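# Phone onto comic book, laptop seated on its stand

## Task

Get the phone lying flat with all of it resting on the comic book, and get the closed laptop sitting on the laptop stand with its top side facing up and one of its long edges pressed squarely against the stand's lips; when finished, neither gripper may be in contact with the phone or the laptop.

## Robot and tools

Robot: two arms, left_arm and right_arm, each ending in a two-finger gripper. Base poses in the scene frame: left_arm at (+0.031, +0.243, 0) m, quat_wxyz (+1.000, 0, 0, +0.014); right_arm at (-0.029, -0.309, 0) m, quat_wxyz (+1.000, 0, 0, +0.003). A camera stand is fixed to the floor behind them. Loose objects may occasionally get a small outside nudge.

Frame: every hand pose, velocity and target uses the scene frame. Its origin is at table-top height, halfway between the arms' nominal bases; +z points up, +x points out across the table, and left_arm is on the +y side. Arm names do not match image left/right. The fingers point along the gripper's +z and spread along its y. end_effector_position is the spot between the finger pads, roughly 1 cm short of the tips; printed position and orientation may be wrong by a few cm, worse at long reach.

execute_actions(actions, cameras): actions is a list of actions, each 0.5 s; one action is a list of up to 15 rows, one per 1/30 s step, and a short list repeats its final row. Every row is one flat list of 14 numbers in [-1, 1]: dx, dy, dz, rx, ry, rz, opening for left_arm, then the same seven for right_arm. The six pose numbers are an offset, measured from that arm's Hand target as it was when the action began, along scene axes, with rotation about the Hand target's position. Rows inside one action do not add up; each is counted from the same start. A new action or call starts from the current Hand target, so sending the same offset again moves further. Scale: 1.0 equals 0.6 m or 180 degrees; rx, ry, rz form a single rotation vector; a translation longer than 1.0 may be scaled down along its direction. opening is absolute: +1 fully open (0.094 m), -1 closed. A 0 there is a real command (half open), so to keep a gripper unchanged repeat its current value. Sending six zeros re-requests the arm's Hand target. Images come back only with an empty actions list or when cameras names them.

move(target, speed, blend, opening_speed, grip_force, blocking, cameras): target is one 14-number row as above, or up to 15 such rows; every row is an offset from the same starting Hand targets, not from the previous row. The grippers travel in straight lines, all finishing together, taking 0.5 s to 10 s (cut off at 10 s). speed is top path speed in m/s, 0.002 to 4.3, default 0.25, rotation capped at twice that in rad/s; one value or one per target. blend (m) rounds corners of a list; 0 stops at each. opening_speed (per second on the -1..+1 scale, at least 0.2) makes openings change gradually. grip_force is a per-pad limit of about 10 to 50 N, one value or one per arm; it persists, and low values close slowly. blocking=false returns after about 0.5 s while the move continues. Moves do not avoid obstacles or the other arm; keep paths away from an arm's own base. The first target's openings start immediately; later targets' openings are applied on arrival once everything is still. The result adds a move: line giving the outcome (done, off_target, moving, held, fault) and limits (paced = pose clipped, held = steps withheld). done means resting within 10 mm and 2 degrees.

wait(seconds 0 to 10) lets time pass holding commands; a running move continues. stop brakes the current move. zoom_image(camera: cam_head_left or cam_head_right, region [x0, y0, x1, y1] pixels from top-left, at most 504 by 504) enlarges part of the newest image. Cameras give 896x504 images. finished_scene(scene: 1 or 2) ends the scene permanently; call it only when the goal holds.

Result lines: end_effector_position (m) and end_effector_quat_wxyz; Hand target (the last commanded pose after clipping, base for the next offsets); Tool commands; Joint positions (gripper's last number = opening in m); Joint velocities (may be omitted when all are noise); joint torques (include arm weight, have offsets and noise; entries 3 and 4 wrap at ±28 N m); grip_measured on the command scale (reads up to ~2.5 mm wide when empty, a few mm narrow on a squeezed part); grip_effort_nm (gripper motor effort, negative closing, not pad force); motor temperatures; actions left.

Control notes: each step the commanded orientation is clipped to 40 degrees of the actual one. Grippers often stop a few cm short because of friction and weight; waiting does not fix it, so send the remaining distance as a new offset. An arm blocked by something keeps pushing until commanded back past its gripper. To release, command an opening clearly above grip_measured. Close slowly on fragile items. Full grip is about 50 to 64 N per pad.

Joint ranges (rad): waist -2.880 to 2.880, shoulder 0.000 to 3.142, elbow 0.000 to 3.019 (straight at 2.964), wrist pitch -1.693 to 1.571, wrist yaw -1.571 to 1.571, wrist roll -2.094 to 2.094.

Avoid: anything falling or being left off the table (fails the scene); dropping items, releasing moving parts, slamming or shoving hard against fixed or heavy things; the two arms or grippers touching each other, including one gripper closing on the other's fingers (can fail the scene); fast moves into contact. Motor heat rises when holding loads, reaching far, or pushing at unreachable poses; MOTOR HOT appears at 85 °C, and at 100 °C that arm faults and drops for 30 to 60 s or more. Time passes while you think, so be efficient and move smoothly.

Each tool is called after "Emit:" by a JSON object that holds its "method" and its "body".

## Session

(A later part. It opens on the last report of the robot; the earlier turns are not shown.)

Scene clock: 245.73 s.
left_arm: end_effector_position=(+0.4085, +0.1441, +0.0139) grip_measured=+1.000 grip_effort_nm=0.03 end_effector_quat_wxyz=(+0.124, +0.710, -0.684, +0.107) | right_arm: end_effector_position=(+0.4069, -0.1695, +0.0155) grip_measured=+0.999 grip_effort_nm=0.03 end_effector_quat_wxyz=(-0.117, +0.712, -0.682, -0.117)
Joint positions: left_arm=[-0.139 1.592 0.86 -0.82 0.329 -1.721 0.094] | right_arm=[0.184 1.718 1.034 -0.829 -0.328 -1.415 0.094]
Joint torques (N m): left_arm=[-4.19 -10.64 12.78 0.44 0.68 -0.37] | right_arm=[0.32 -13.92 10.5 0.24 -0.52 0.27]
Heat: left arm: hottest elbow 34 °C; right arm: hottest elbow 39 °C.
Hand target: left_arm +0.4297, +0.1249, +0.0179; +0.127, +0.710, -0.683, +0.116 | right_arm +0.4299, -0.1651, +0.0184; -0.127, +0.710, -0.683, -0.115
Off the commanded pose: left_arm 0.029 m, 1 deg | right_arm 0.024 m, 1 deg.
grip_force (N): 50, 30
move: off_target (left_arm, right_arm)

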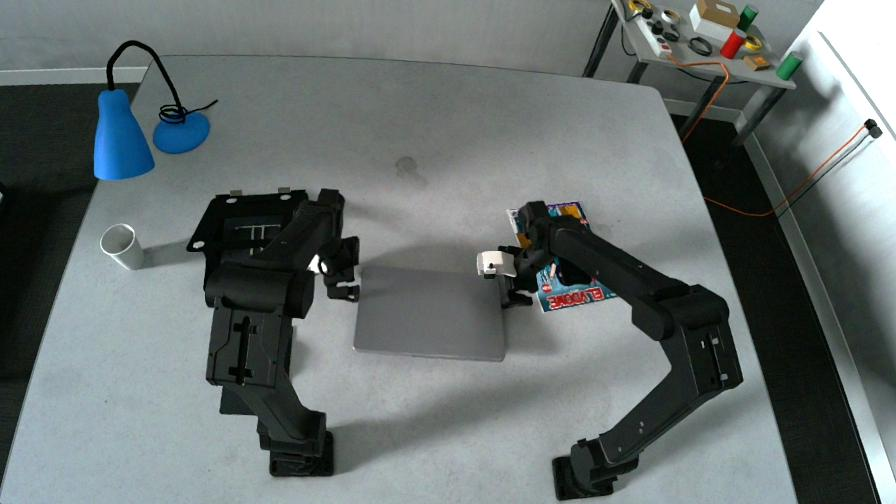

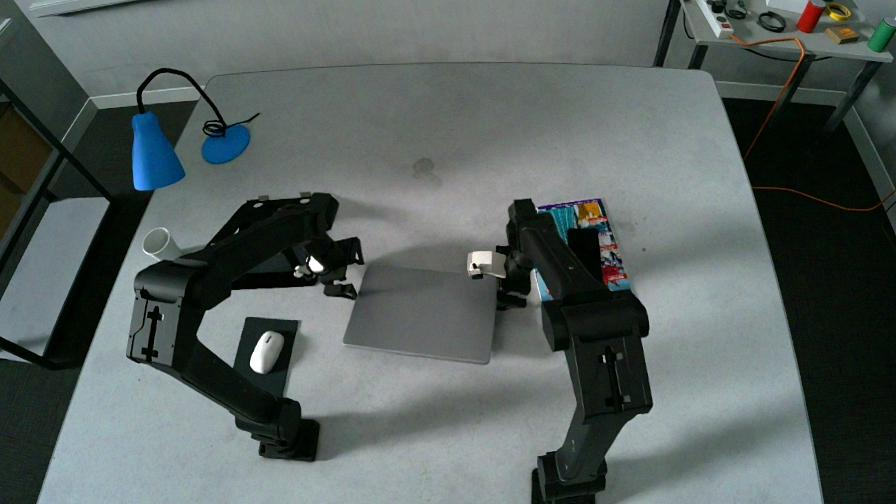

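Emit:
{"method": "move", "body": {"target": [[-0.03,0.06,0,0,0,0,1,-0.03,-0.06,0,0,0,0,1],[-0.06,0.12,0.18,0,0,0,-0.1,-0.06,-0.12,0.18,0,0,0,-0.1],[-0.183,0.19,0.18,-0.1715,-0.334,-0.398,-0.1,-0.183,-0.158,0.18,0.1715,0.334,-0.398,-0.1],[-0.183,0.19,0.04,-0.1715,-0.334,-0.398,-0.1,-0.183,-0.158,0.04,0.1715,0.334,-0.398,-0.1]], "cameras": ["all"], "speed": 0.22, "blend": [0.01,0.02,0.0,0]}}

Emit:
{"method": "zoom_image", "body": {"camera": "cam_head_left", "region": [240, 200, 600, 400]}}

Emit:
{"method": "zoom_image", "body": {"camera": "cam_head_right", "region": [240, 200, 600, 400]}}

Scene clock: 270.63 s.
left_arm: end_effector_position=(+0.3211, +0.2363, +0.0453) grip_measured=-0.098 grip_effort_nm=-0.08 end_effector_quat_wxyz=(-0.003, -0.001, +0.868, -0.496) | right_arm: end_effector_position=(+0.3207, -0.2566, +0.0485) grip_measured=-0.099 grip_effort_nm=-0.08 end_effector_quat_wxyz=(+0.002, -0.015, +0.869, +0.494)
Joint positions: left_arm=[0.431 1.702 0.779 -1.296 0.879 0.77 0.042] | right_arm=[-0.273 1.724 0.863 -1.143 -0.971 -0.532 0.042]
Joint torques (N m): left_arm=[-0.79 -11.58 4.77 -0.28 0.39 0.14] | right_arm=[-0.21 -12.81 4.41 -0.02 -0.51 0.14]
Heat: left arm: hottest elbow 34 °C; right arm: hottest elbow 39 °C.
Hand target: left_arm +0.3199, +0.2389, +0.0419; +0.001, -0.004, +0.868, -0.496 | right_arm +0.3201, -0.2599, +0.0424; -0.001, -0.004, +0.869, +0.496
Off the commanded pose: left_arm 0.004 m, 0 deg | right_arm 0.007 m, 1 deg.
grip_force (N): 50, 30
move: done; blend cut to 0 m at target 2; target 2's new opening was sent with left_arm's hand 0.033 m and 3 deg from that target

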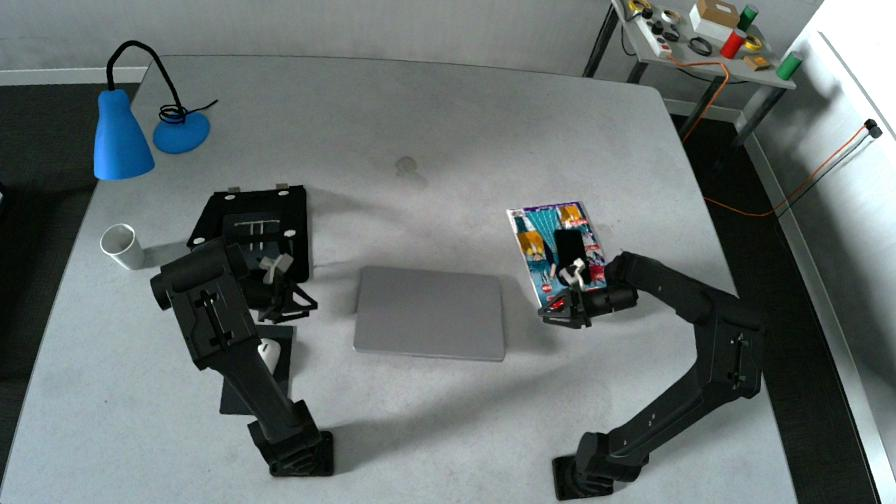

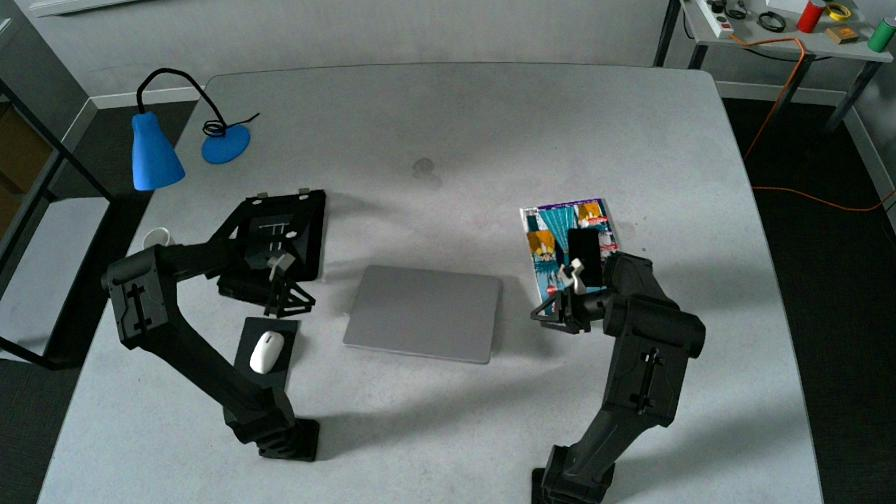

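Scaled by 1.400.

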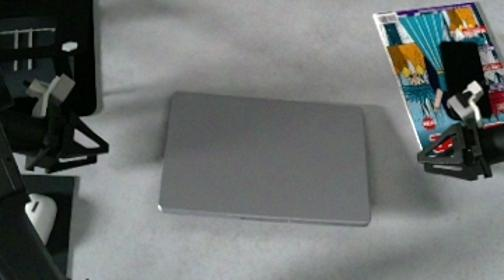

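Scaled by 1.400.

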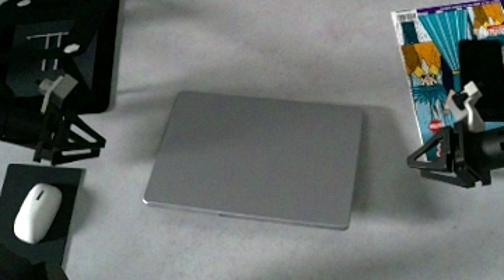

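Emit:
{"method": "move", "body": {"target": [[0,0,-0.036,0,0,0,-0.1,0,0,-0.041,0,0,0,-0.1],[0,-0.118,-0.036,0,0,0,-0.1,0,0.11,-0.041,0,0,0,-0.1]], "cameras": ["all"], "speed": 0.1}}

Emit:
{"method": "zoom_image", "body": {"camera": "cam_head_left", "region": [280, 240, 600, 380]}}

Emit:
{"method": "zoom_image", "body": {"camera": "cam_head_right", "region": [280, 240, 600, 380]}}

Scene clock: 277.07 s.
left_arm: end_effector_position=(+0.3257, +0.1746, +0.0232) grip_measured=-0.098 grip_effort_nm=-0.05 end_effector_quat_wxyz=(+0.006, -0.011, +0.866, -0.500) | right_arm: end_effector_position=(+0.3304, -0.2006, +0.0270) grip_measured=-0.099 grip_effort_nm=-0.04 end_effector_quat_wxyz=(+0.012, -0.002, +0.865, +0.501)
Joint positions: left_arm=[0.249 1.671 0.666 -0.975 0.994 0.476 0.042] | right_arm=[-0.122 1.719 0.78 -0.794 -1.042 -0.214 0.042]
Joint torques (N m): left_arm=[-2.67 -11.87 3.52 0.24 0.2 -0.02] | right_arm=[1.9 -13.39 3.17 0.46 -0.05 0.14]
Heat: left arm: hottest elbow 34 °C; right arm: hottest elbow 38 °C.
Hand target: left_arm +0.3200, +0.1682, +0.0203; +0.001, -0.004, +0.868, -0.496 | right_arm +0.3201, -0.1939, +0.0178; -0.001, -0.004, +0.869, +0.496
Off the commanded pose: left_arm 0.009 m, 1 deg | right_arm 0.015 m, 2 deg.
grip_force (N): 50, 30
move: off_target (right_arm)

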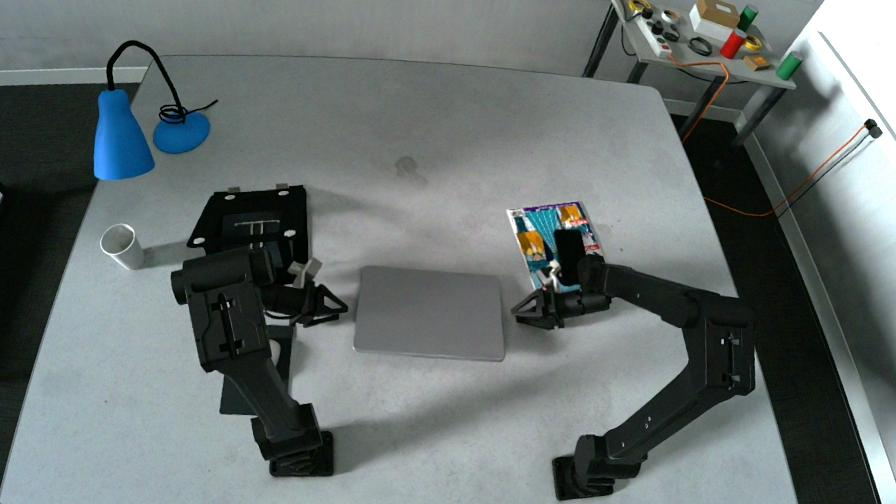

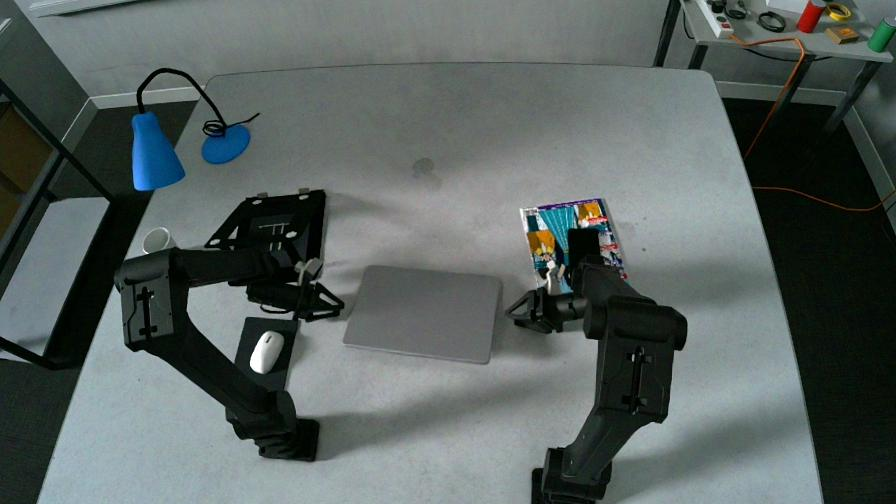

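Scaled by 1.575.

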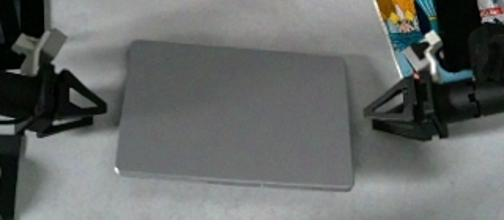

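Scaled by 1.575.

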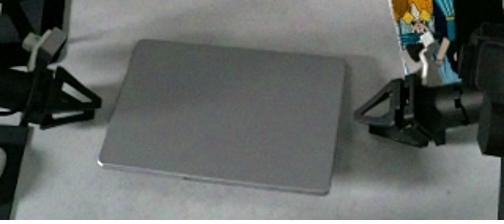

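Emit:
{"method": "move", "body": {"target": [0,-0.09,-0.003,0,0,0,-0.1,0,0.09,-0.005,0,0,0,-0.1], "cameras": ["all"], "speed": 0.06}}

Emit:
{"method": "zoom_image", "body": {"camera": "cam_head_left", "region": [280, 240, 600, 380]}}

Emit:
{"method": "zoom_image", "body": {"camera": "cam_head_right", "region": [280, 240, 600, 380]}}

Scene clock: 281.97 s.
left_arm: end_effector_position=(+0.3285, +0.1204, +0.0231) grip_measured=-0.099 grip_effort_nm=-0.05 end_effector_quat_wxyz=(+0.009, -0.010, +0.866, -0.500) | right_arm: end_effector_position=(+0.3338, -0.1458, +0.0277) grip_measured=-0.099 grip_effort_nm=-0.04 end_effector_quat_wxyz=(+0.016, -0.005, +0.864, +0.504)
Joint positions: left_arm=[0.069 1.601 0.59 -0.68 1.044 0.145 0.042] | right_arm=[0.03 1.682 0.724 -0.506 -1.053 0.087 0.042]
Joint torques (N m): left_arm=[-3.08 -10.75 3.77 0.77 0.2 -0.03] | right_arm=[2.02 -12.69 3.18 0.7 0.09 0.15]
Heat: left arm: hottest elbow 33 °C; right arm: hottest elbow 38 °C.
Hand target: left_arm +0.3199, +0.1142, +0.0184; +0.000, -0.004, +0.868, -0.496 | right_arm +0.3200, -0.1399, +0.0148; -0.001, -0.004, +0.868, +0.496
Off the commanded pose: left_arm 0.012 m, 1 deg | right_arm 0.020 m, 2 deg.
grip_force (N): 50, 30
move: off_target (left_arm, right_arm)

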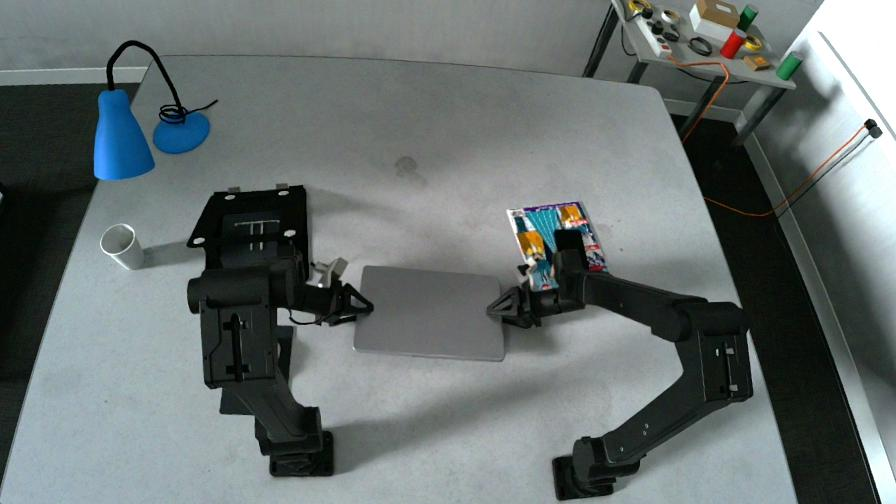

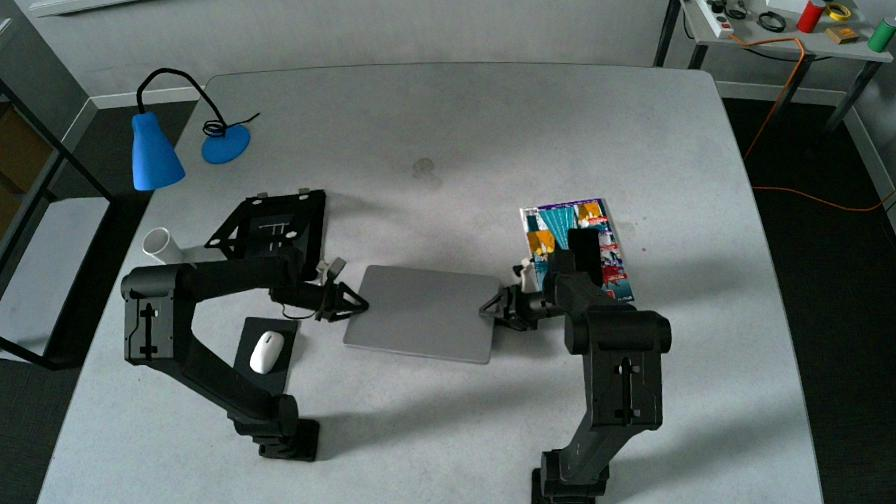

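Scaled by 1.575.

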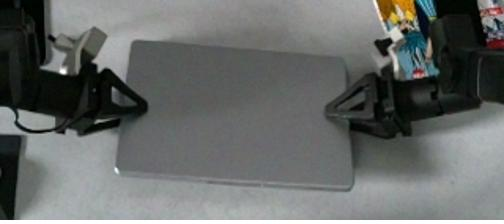

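Scaled by 1.575.

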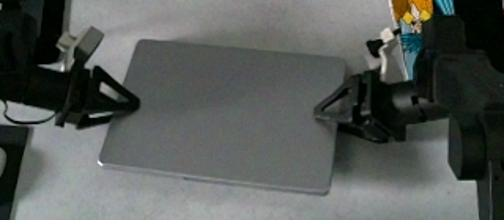

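Emit:
{"method": "move", "body": {"target": [0,-0.02,0,0,0,0,-0.85,0,0.02,0,0,0,0,-0.85], "cameras": ["all"], "speed": 0.06, "grip_force": 50, "opening_speed": 0.3}}

Emit:
{"method": "zoom_image", "body": {"camera": "cam_head_left", "region": [280, 240, 600, 380]}}

Emit:
{"method": "zoom_image", "body": {"camera": "cam_head_right", "region": [280, 240, 600, 380]}}

Scene clock: 287.93 s.
left_arm: end_effector_position=(+0.3306, +0.1105, +0.0256) grip_measured=-0.373 grip_effort_nm=-1.01 end_effector_quat_wxyz=(+0.008, -0.019, +0.864, -0.504) | right_arm: end_effector_position=(+0.3330, -0.1366, +0.0272) grip_measured=-0.364 grip_effort_nm=-1.04 end_effector_quat_wxyz=(+0.010, +0.007, +0.862, +0.507)
Joint positions: left_arm=[0.038 1.584 0.576 -0.613 1.055 0.052 0.029] | right_arm=[0.054 1.679 0.711 -0.448 -1.057 0.167 0.03]
Joint torques (N m): left_arm=[-3.72 -10.7 3.81 0.88 -0.09 0.12] | right_arm=[2.73 -12.75 3.4 0.88 0.34 0.01]
Heat: left arm: hottest elbow 33 °C; right arm: hottest elbow 37 °C.
Hand target: left_arm +0.3200, +0.1022, +0.0185; +0.001, -0.004, +0.868, -0.496 | right_arm +0.3200, -0.1279, +0.0147; -0.001, -0.004, +0.869, +0.496
Off the commanded pose: left_arm 0.015 m, 2 deg | right_arm 0.020 m, 2 deg.
move: off_target (left_arm, right_arm)

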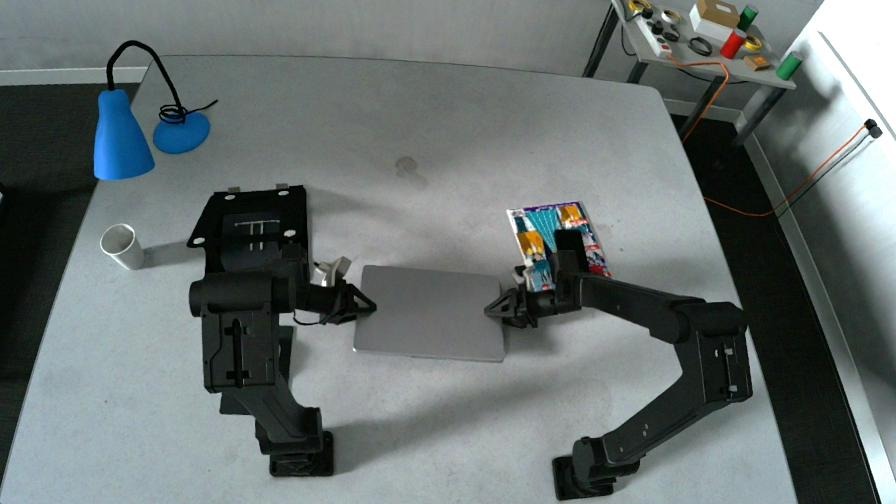

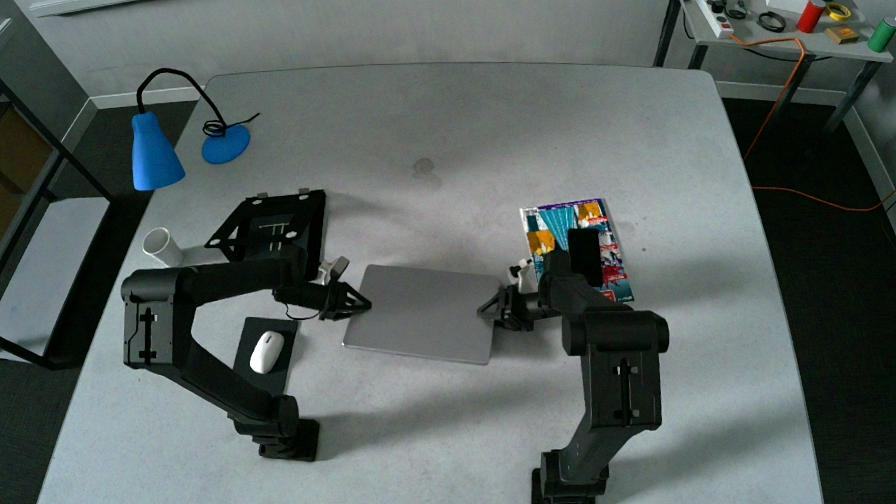

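Scaled by 1.575.

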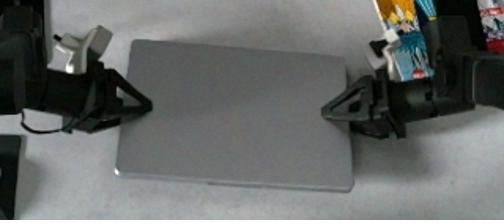

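Scaled by 1.575.

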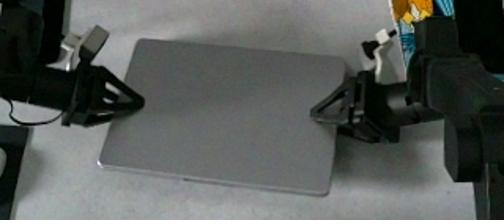

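Emit:
{"method": "move", "body": {"target": [0,0,0.12,0,0,0,-0.85,0,0,0.12,0,0,0,-0.85], "cameras": ["all"], "speed": 0.06}}

Emit:
{"method": "zoom_image", "body": {"camera": "cam_head_left", "region": [280, 240, 600, 380]}}

Emit:
{"method": "zoom_image", "body": {"camera": "cam_head_right", "region": [280, 240, 600, 380]}}

Scene clock: 291.80 s.
left_arm: end_effector_position=(+0.3063, +0.1100, +0.0674) grip_measured=-0.388 grip_effort_nm=-1.01 end_effector_quat_wxyz=(-0.012, -0.019, +0.869, -0.495) | right_arm: end_effector_position=(+0.3068, -0.1386, +0.0650) grip_measured=-0.383 grip_effort_nm=-1.04 end_effector_quat_wxyz=(-0.024, +0.024, +0.865, +0.500)
Joint positions: left_arm=[0.035 1.417 0.572 -0.836 1.033 0.082 0.029] | right_arm=[0.055 1.545 0.702 -0.658 -1.047 0.156 0.029]
Joint torques (N m): left_arm=[-4.01 -13.1 10.65 -0.77 0.77 -0.2] | right_arm=[2.73 -15.74 8.18 0.2 -0.03 0.16]
Heat: left arm: hottest elbow 33 °C; right arm: hottest elbow 36 °C.
Hand target: left_arm +0.3199, +0.1021, +0.0904; +0.001, -0.004, +0.868, -0.496 | right_arm +0.3200, -0.1279, +0.0868; -0.001, -0.004, +0.869, +0.496
Off the commanded pose: left_arm 0.028 m, 2 deg | right_arm 0.028 m, 4 deg.
move: off_target (left_arm, right_arm)

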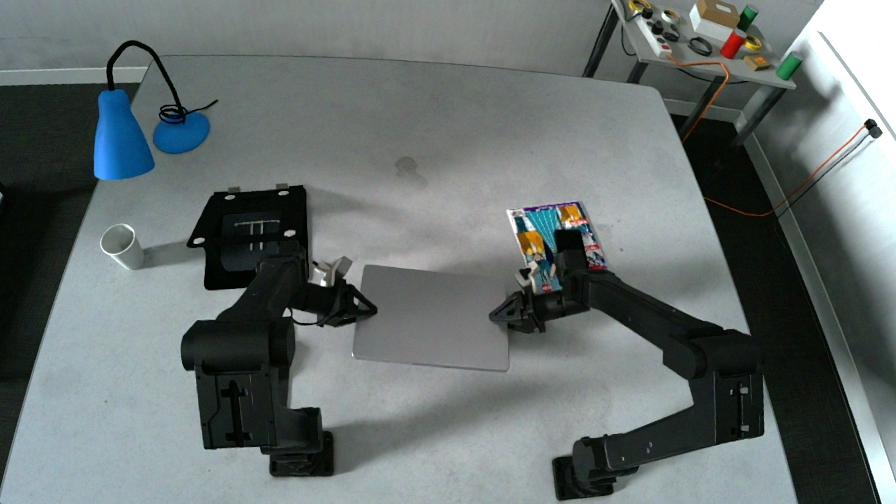

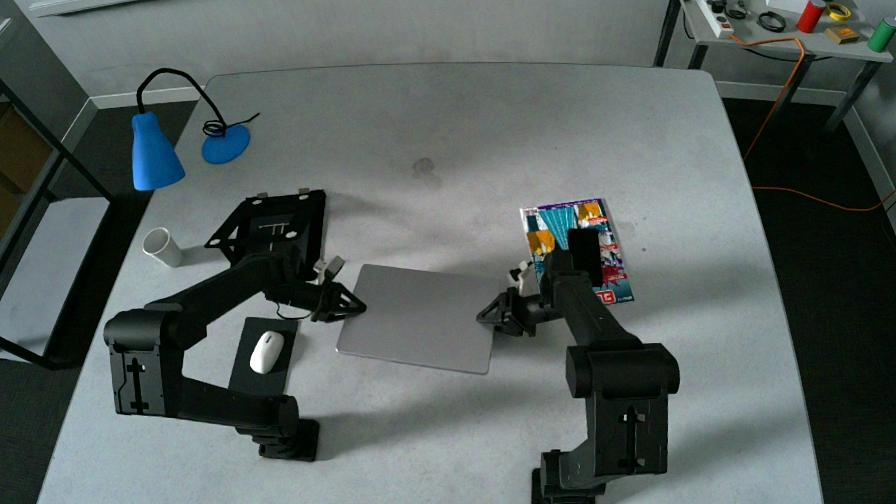

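Scaled by 1.575.

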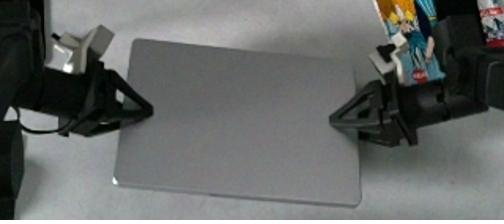

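Scaled by 1.575.

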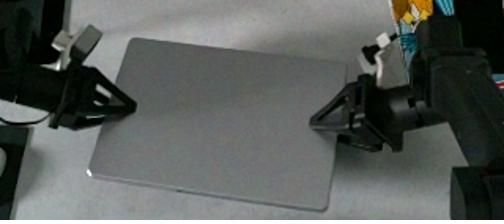

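Emit:
{"method": "move", "body": {"target": [0.02,0,0.22,0,0,0,-0.85,0.02,0,0.22,0,0,0,-0.85], "cameras": ["all"], "speed": 0.12}}

Emit:
{"method": "zoom_image", "body": {"camera": "cam_head_left", "region": [170, 160, 350, 310]}}

Emit:
{"method": "zoom_image", "body": {"camera": "cam_head_right", "region": [190, 160, 350, 310]}}

Emit:
{"method": "zoom_image", "body": {"camera": "cam_head_left", "region": [280, 180, 600, 380]}}

Emit:
{"method": "zoom_image", "body": {"camera": "cam_head_right", "region": [280, 180, 600, 380]}}

Scene clock: 303.87 s.
left_arm: end_effector_position=(+0.3078, +0.1101, +0.1781) grip_measured=-0.388 grip_effort_nm=-1.00 end_effector_quat_wxyz=(-0.033, -0.031, +0.867, -0.496) | right_arm: end_effector_position=(+0.3070, -0.1386, +0.1772) grip_measured=-0.383 grip_effort_nm=-1.04 end_effector_quat_wxyz=(-0.045, +0.036, +0.865, +0.498)
Joint positions: left_arm=[0.035 1.21 0.75 -1.269 1.033 0.082 0.029] | right_arm=[0.055 1.345 0.865 -1.069 -1.047 0.155 0.029]
Joint torques (N m): left_arm=[-3.66 -11.81 18.32 -0.69 0.79 -0.22] | right_arm=[2.43 -13.8 14.04 -0.06 -0.08 0.12]
Heat: left arm: hottest elbow 34 °C; right arm: hottest elbow 36 °C.
Hand target: left_arm +0.3319, +0.1021, +0.2224; +0.001, -0.004, +0.868, -0.496 | right_arm +0.3320, -0.1279, +0.2187; -0.001, -0.004, +0.869, +0.496
Off the commanded pose: left_arm 0.051 m, 5 deg | right_arm 0.050 m, 7 deg.
move: off_target (left_arm, right_arm)

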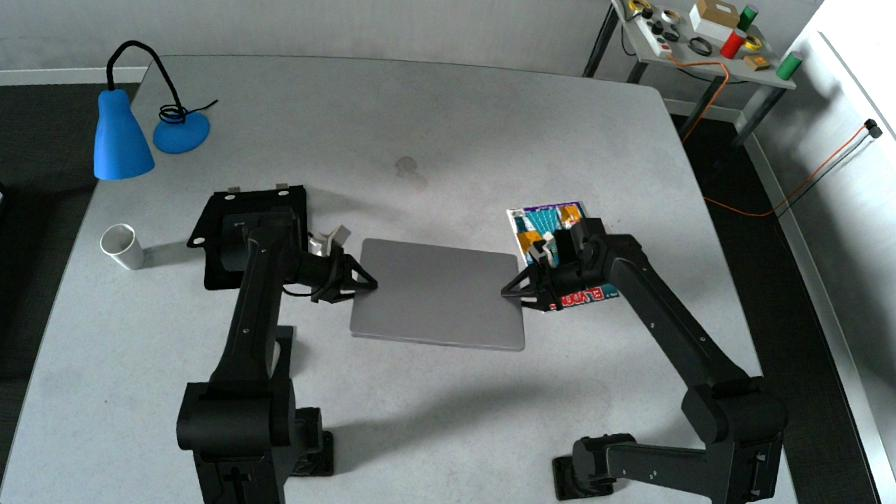

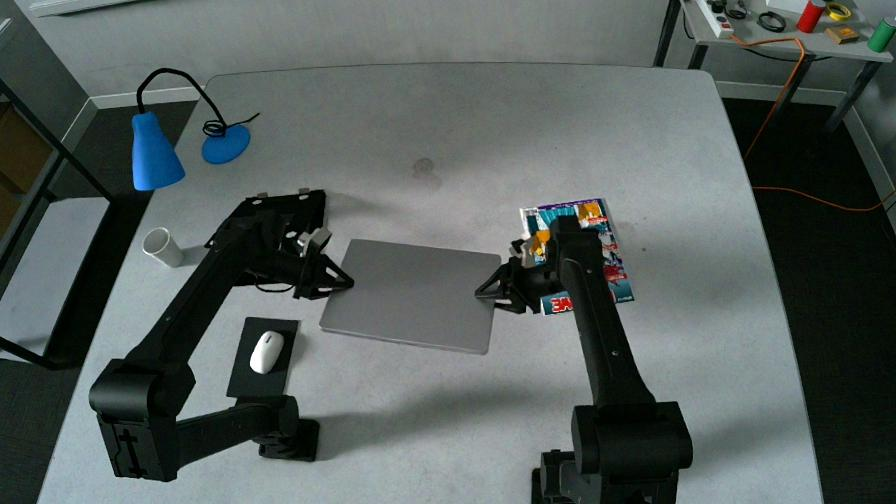

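Scaled by 2.800.

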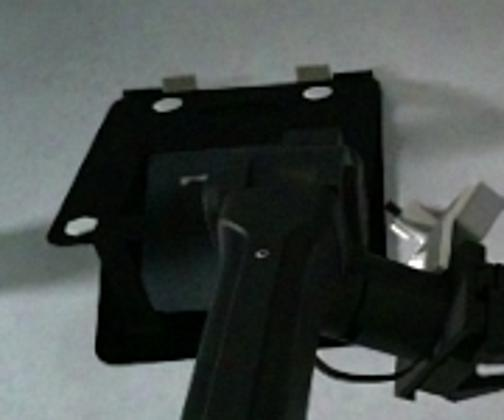

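Scaled by 3.150.

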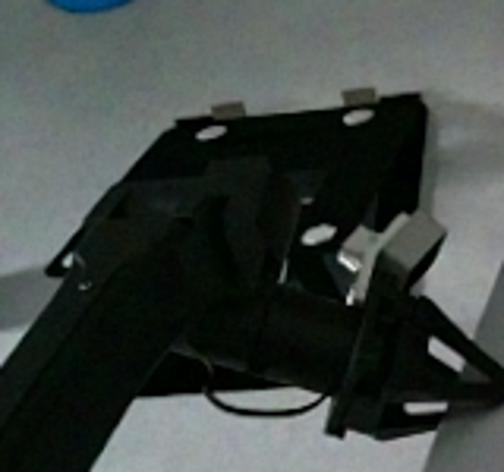

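Scaled by 1.575.

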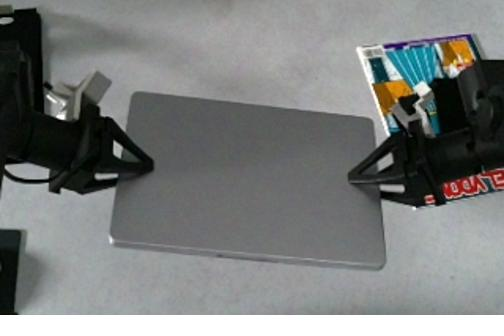

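Scaled by 1.575.

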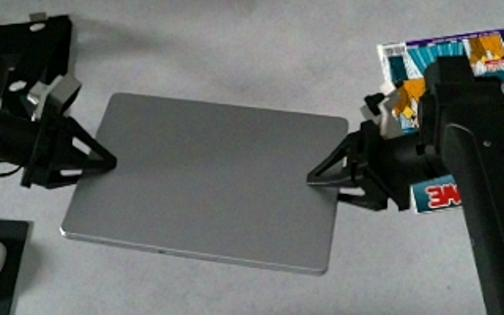

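Emit:
{"method": "move", "body": {"target": [0.363,0.738,0.04,0,0,0.056,-0.85,0.447,0.743,0.045,0,0,0.056,-0.85], "cameras": ["all"], "speed": 0.12}}

Emit:
{"method": "zoom_image", "body": {"camera": "cam_head_left", "region": [130, 130, 430, 330]}}

Emit:
{"method": "zoom_image", "body": {"camera": "cam_head_right", "region": [130, 130, 430, 330]}}

Scene clock: 331.27 s.
left_arm: end_effector_position=(+0.5070, +0.4752, +0.1938) grip_measured=-0.387 grip_effort_nm=-1.01 end_effector_quat_wxyz=(+0.090, -0.196, +0.869, -0.445) | right_arm: end_effector_position=(+0.6196, +0.2578, +0.1841) grip_measured=-0.363 grip_effort_nm=-1.04 end_effector_quat_wxyz=(-0.034, -0.068, +0.870, +0.487)
Joint positions: left_arm=[0.684 1.908 1.642 -1.68 0.887 0.449 0.029] | right_arm=[0.556 2.535 2.658 -1.115 -0.896 0.688 0.03]
Joint torques (N m): left_arm=[2.67 -17.73 -27.4 -0.31 0.85 0.45] | right_arm=[5.54 -31.79 17.35 1.24 0.11 1.21]
Heat: left arm: hottest elbow 37 °C; right arm: hottest elbow 41 °C.
Hand target: left_arm +0.5498, +0.5449, +0.2464; +0.044, -0.080, +0.864, -0.494 | right_arm +0.6002, +0.3180, +0.2460; -0.044, -0.080, +0.865, +0.494
Off the commanded pose: left_arm 0.097 m, 15 deg | right_arm 0.088 m, 2 deg.
joint sent to its limit (left arm) — joint 4 (wrist pitch), lower limit. The joint targets are off in position and orientation.
move: off_target (left_arm, right_arm)

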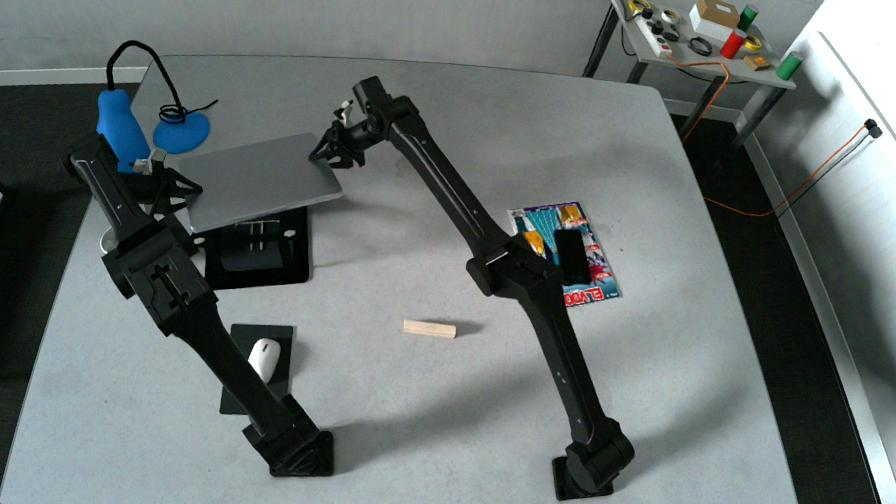

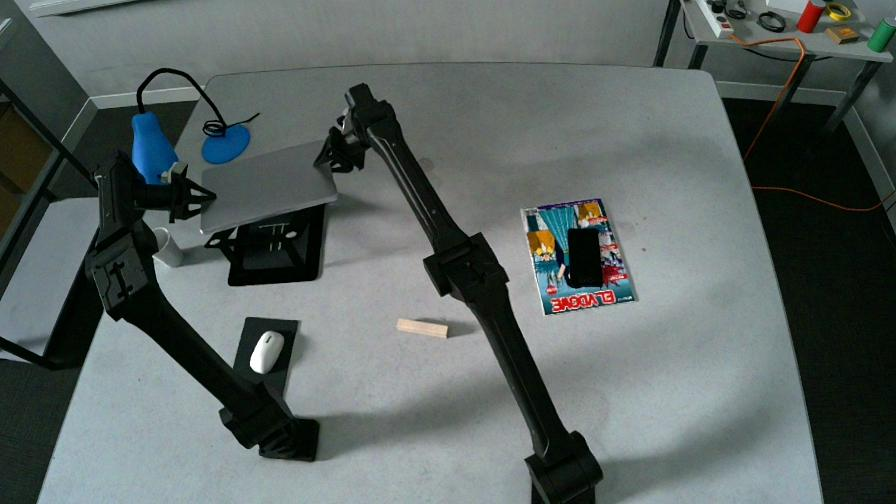

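Scaled by 1.680.

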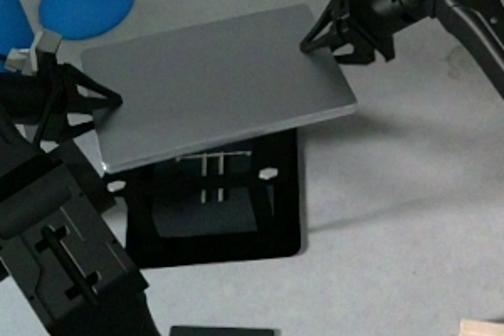

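Scaled by 1.680.

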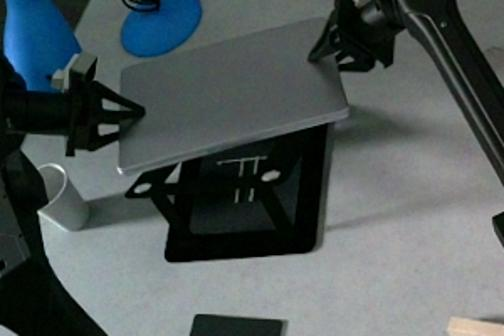

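Emit:
{"method": "move", "body": {"target": [0.075,0.117,0.02,-0.01,0.13,0,-0.85,-0.033,0.083,0.02,-0.01,0.13,0,-0.85], "cameras": ["all"], "speed": 0.1}}

Emit:
{"method": "zoom_image", "body": {"camera": "cam_head_left", "region": [130, 130, 430, 330]}}

Emit:
{"method": "zoom_image", "body": {"camera": "cam_head_right", "region": [130, 130, 430, 330]}}

Scene clock: 339.77 s.
left_arm: end_effector_position=(+0.5743, +0.5429, +0.2833) grip_measured=-0.508 grip_effort_nm=-1.00 end_effector_quat_wxyz=(+0.133, -0.315, +0.846, -0.408) | right_arm: end_effector_position=(+0.6241, +0.3180, +0.1967) grip_measured=-0.435 grip_effort_nm=-1.04 end_effector_quat_wxyz=(-0.162, +0.136, +0.820, +0.532)
Joint positions: left_arm=[0.695 1.985 2.029 -1.68 0.886 0.042 0.023] | right_arm=[0.602 2.664 2.845 -0.911 -0.964 1.396 0.027]
Joint torques (N m): left_arm=[3.84 -11.69 23.15 0.16 0.68 0.3] | right_arm=[5.19 -33.85 15.38 1.09 -1.71 0]
Motor temperatures (°C): left_arm=[23 27 43 24 29 24 28] | right_arm=[27 37 46 25 25 24 27]
Heat: left arm: hottest elbow 43 °C; right arm: hottest elbow 46 °C.
Hand target: left_arm +0.5948, +0.6150, +0.2585; -0.133, -0.179, +0.848, -0.481 | right_arm +0.5804, +0.3678, +0.2582; -0.220, +0.022, +0.845, +0.486
Off the commanded pose: left_arm 0.079 m, 35 deg | right_arm 0.090 m, 16 deg.
elbow stopped short (right arm): the move would have taken joint 3 (elbow) straighter than the controller allows.
joint sent to its limit (left arm) — joint 4 (wrist pitch), lower limit. The joint targets are off in position and orientation.
move: off_target (left_arm, right_arm)

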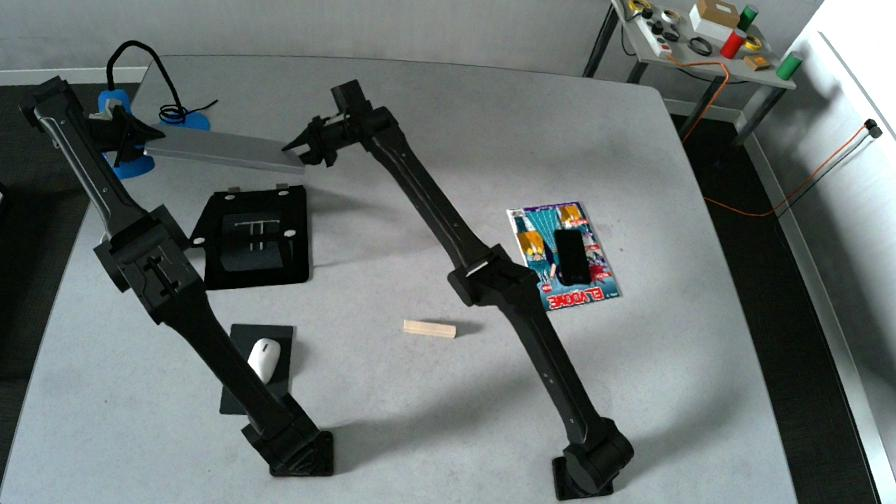

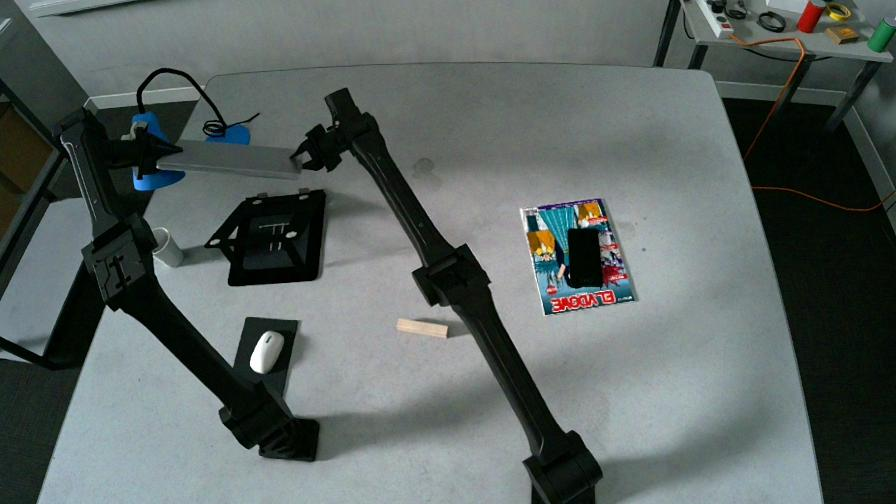

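Scaled by 1.680.

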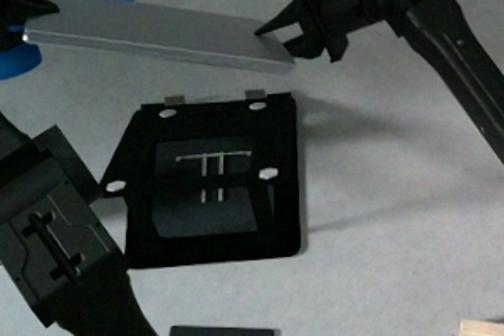

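Scaled by 1.680.

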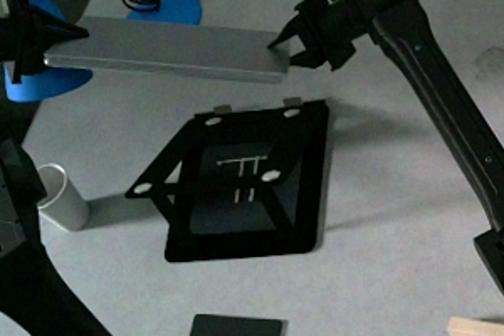

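Emit:
{"method": "move", "body": {"target": [-0.04,0.016,-0.11,0.005,-0.07,0,-0.85,-0.03,-0.018,0.0,0.005,-0.07,0,-0.85], "cameras": ["all"], "speed": 0.08}}

Emit:
{"method": "zoom_image", "body": {"camera": "cam_head_left", "region": [130, 130, 430, 330]}}

Emit:
{"method": "zoom_image", "body": {"camera": "cam_head_right", "region": [130, 130, 430, 330]}}

Scene clock: 348.37 s.
left_arm: end_effector_position=(+0.5633, +0.5639, +0.2592) grip_measured=-0.520 grip_effort_nm=-1.01 end_effector_quat_wxyz=(+0.205, -0.154, +0.891, -0.376) | right_arm: end_effector_position=(+0.5873, +0.3297, +0.1693) grip_measured=-0.419 grip_effort_nm=-1.03 end_effector_quat_wxyz=(-0.116, +0.036, +0.864, +0.489)
Joint positions: left_arm=[0.732 2.013 2.012 -1.678 0.879 0.468 0.023] | right_arm=[0.646 2.665 2.849 -1.094 -0.893 1.06 0.027]
Joint torques (N m): left_arm=[3.02 -10.23 16.84 -0.03 -0.64 -0.72] | right_arm=[3.19 -36.84 14.87 0.55 -1.14 0.12]
Heat: left arm: hottest elbow 44 °C; right arm: hottest elbow 47 °C.
Hand target: left_arm +0.5708, +0.6246, +0.1924; -0.038, -0.127, +0.861, -0.491 | right_arm +0.5623, +0.3570, +0.2581; -0.126, -0.033, +0.861, +0.492
Off the commanded pose: left_arm 0.091 m, 31 deg | right_arm 0.096 m, 8 deg.
elbow stopped short (right arm): the move would have taken joint 3 (elbow) straighter than the controller allows.
joint sent to its limit (left arm) — joint 4 (wrist pitch), lower limit. The joint targets are off in position and orientation.
move: off_target (left_arm, right_arm)

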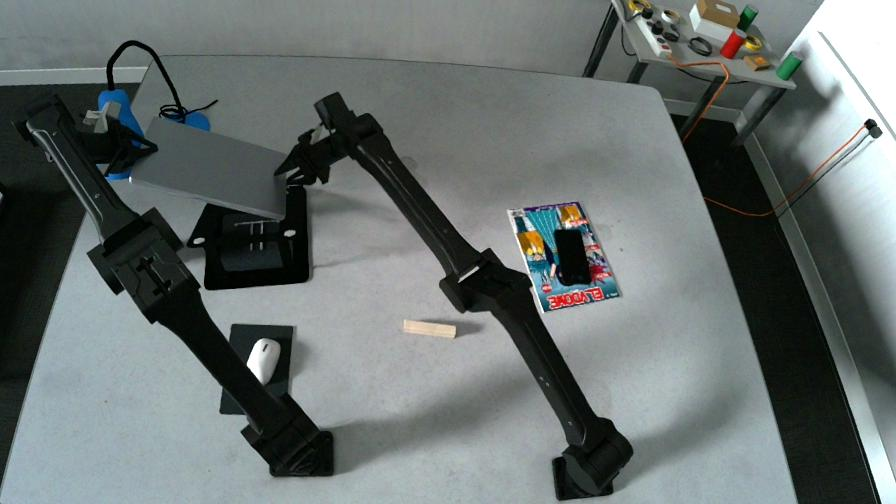

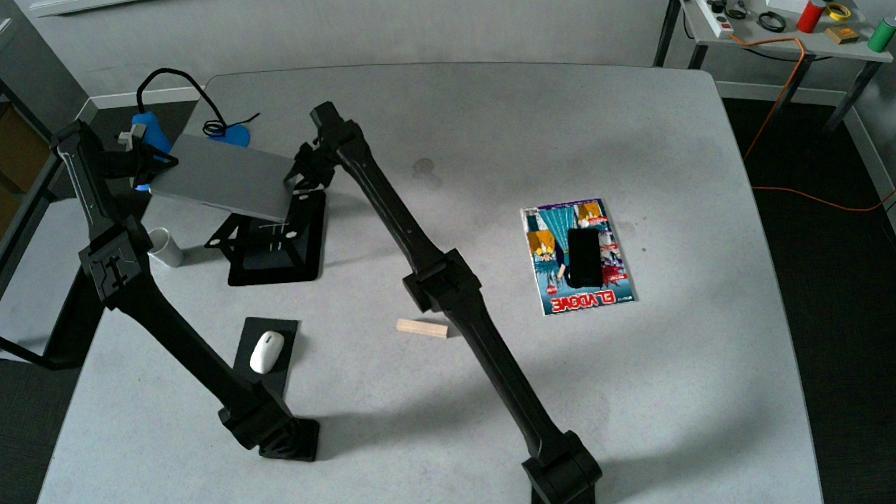

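Scaled by 1.680.

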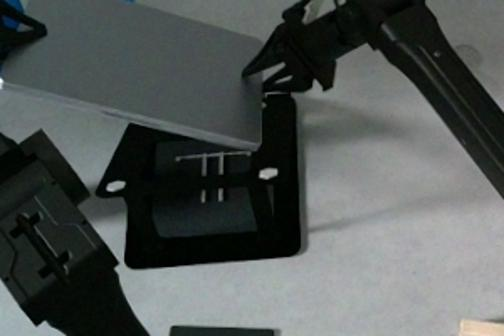

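Scaled by 1.680.

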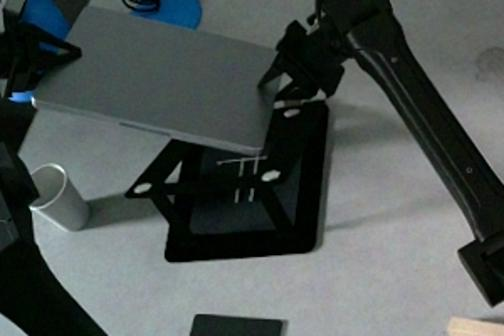

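Emit:
{"method": "move", "body": {"target": [-0.01,0.0,-0.2,0,0,0,-0.85,0.01,-0.03,-0.04,0,0,0,-0.85], "cameras": ["all"], "speed": 0.08}}

Emit:
{"method": "zoom_image", "body": {"camera": "cam_head_left", "region": [130, 130, 430, 330]}}

Emit:
{"method": "zoom_image", "body": {"camera": "cam_head_right", "region": [130, 130, 430, 330]}}

Scene clock: 355.87 s.
left_arm: end_effector_position=(+0.5582, +0.5795, +0.2391) grip_measured=-0.609 grip_effort_nm=-1.01 end_effector_quat_wxyz=(+0.230, -0.077, +0.904, -0.351) | right_arm: end_effector_position=(+0.5612, +0.3406, +0.2142) grip_measured=-0.849 grip_effort_nm=-0.08 end_effector_quat_wxyz=(-0.119, -0.005, +0.855, +0.505)
Joint positions: left_arm=[0.752 2.046 2.016 -1.678 0.858 0.673 0.018] | right_arm=[0.669 2.625 2.873 -1.138 -0.934 1.015 0.007]
Joint torques (N m): left_arm=[1.44 -3.49 8.9 0.2 -2.35 -1.17] | right_arm=[0.03 -31.38 13.04 0.77 -0.42 0.06]
Heat: left arm: hottest elbow 43 °C; right arm: hottest elbow 47 °C.
Hand target: left_arm +0.5646, +0.6248, +0.0723; -0.038, -0.127, +0.861, -0.491 | right_arm +0.5685, +0.3389, +0.2341; -0.126, -0.033, +0.861, +0.492
Off the commanded pose: left_arm 0.173 m, 36 deg | right_arm 0.021 m, 4 deg.
elbow stopped short (right arm): the move would have taken joint 3 (elbow) straighter than the controller allows.
joint sent to its limit (left arm) — joint 4 (wrist pitch), lower limit. The joint targets are off in position and orientation.
move: off_target (left_arm, right_arm)

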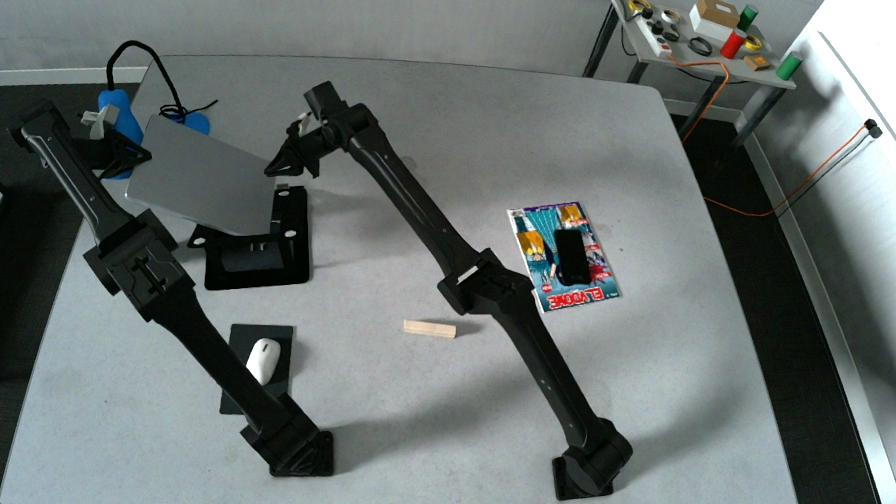

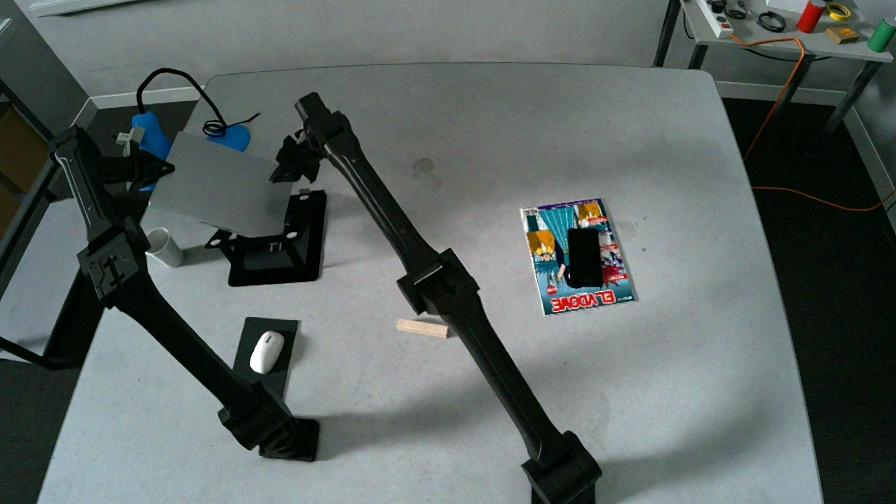

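Scaled by 1.680.

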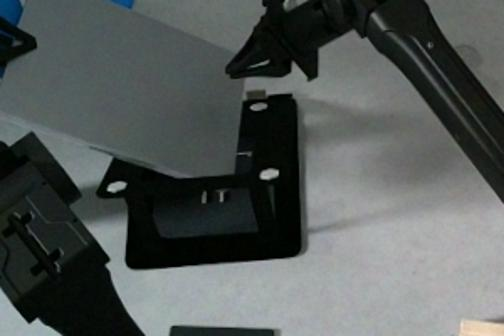

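Scaled by 1.680.

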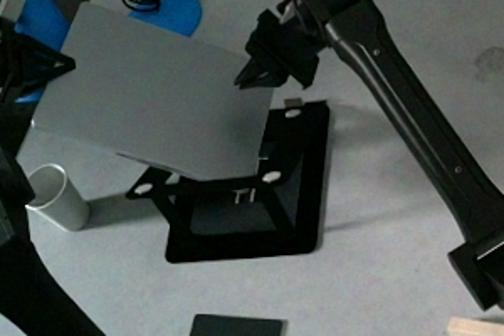

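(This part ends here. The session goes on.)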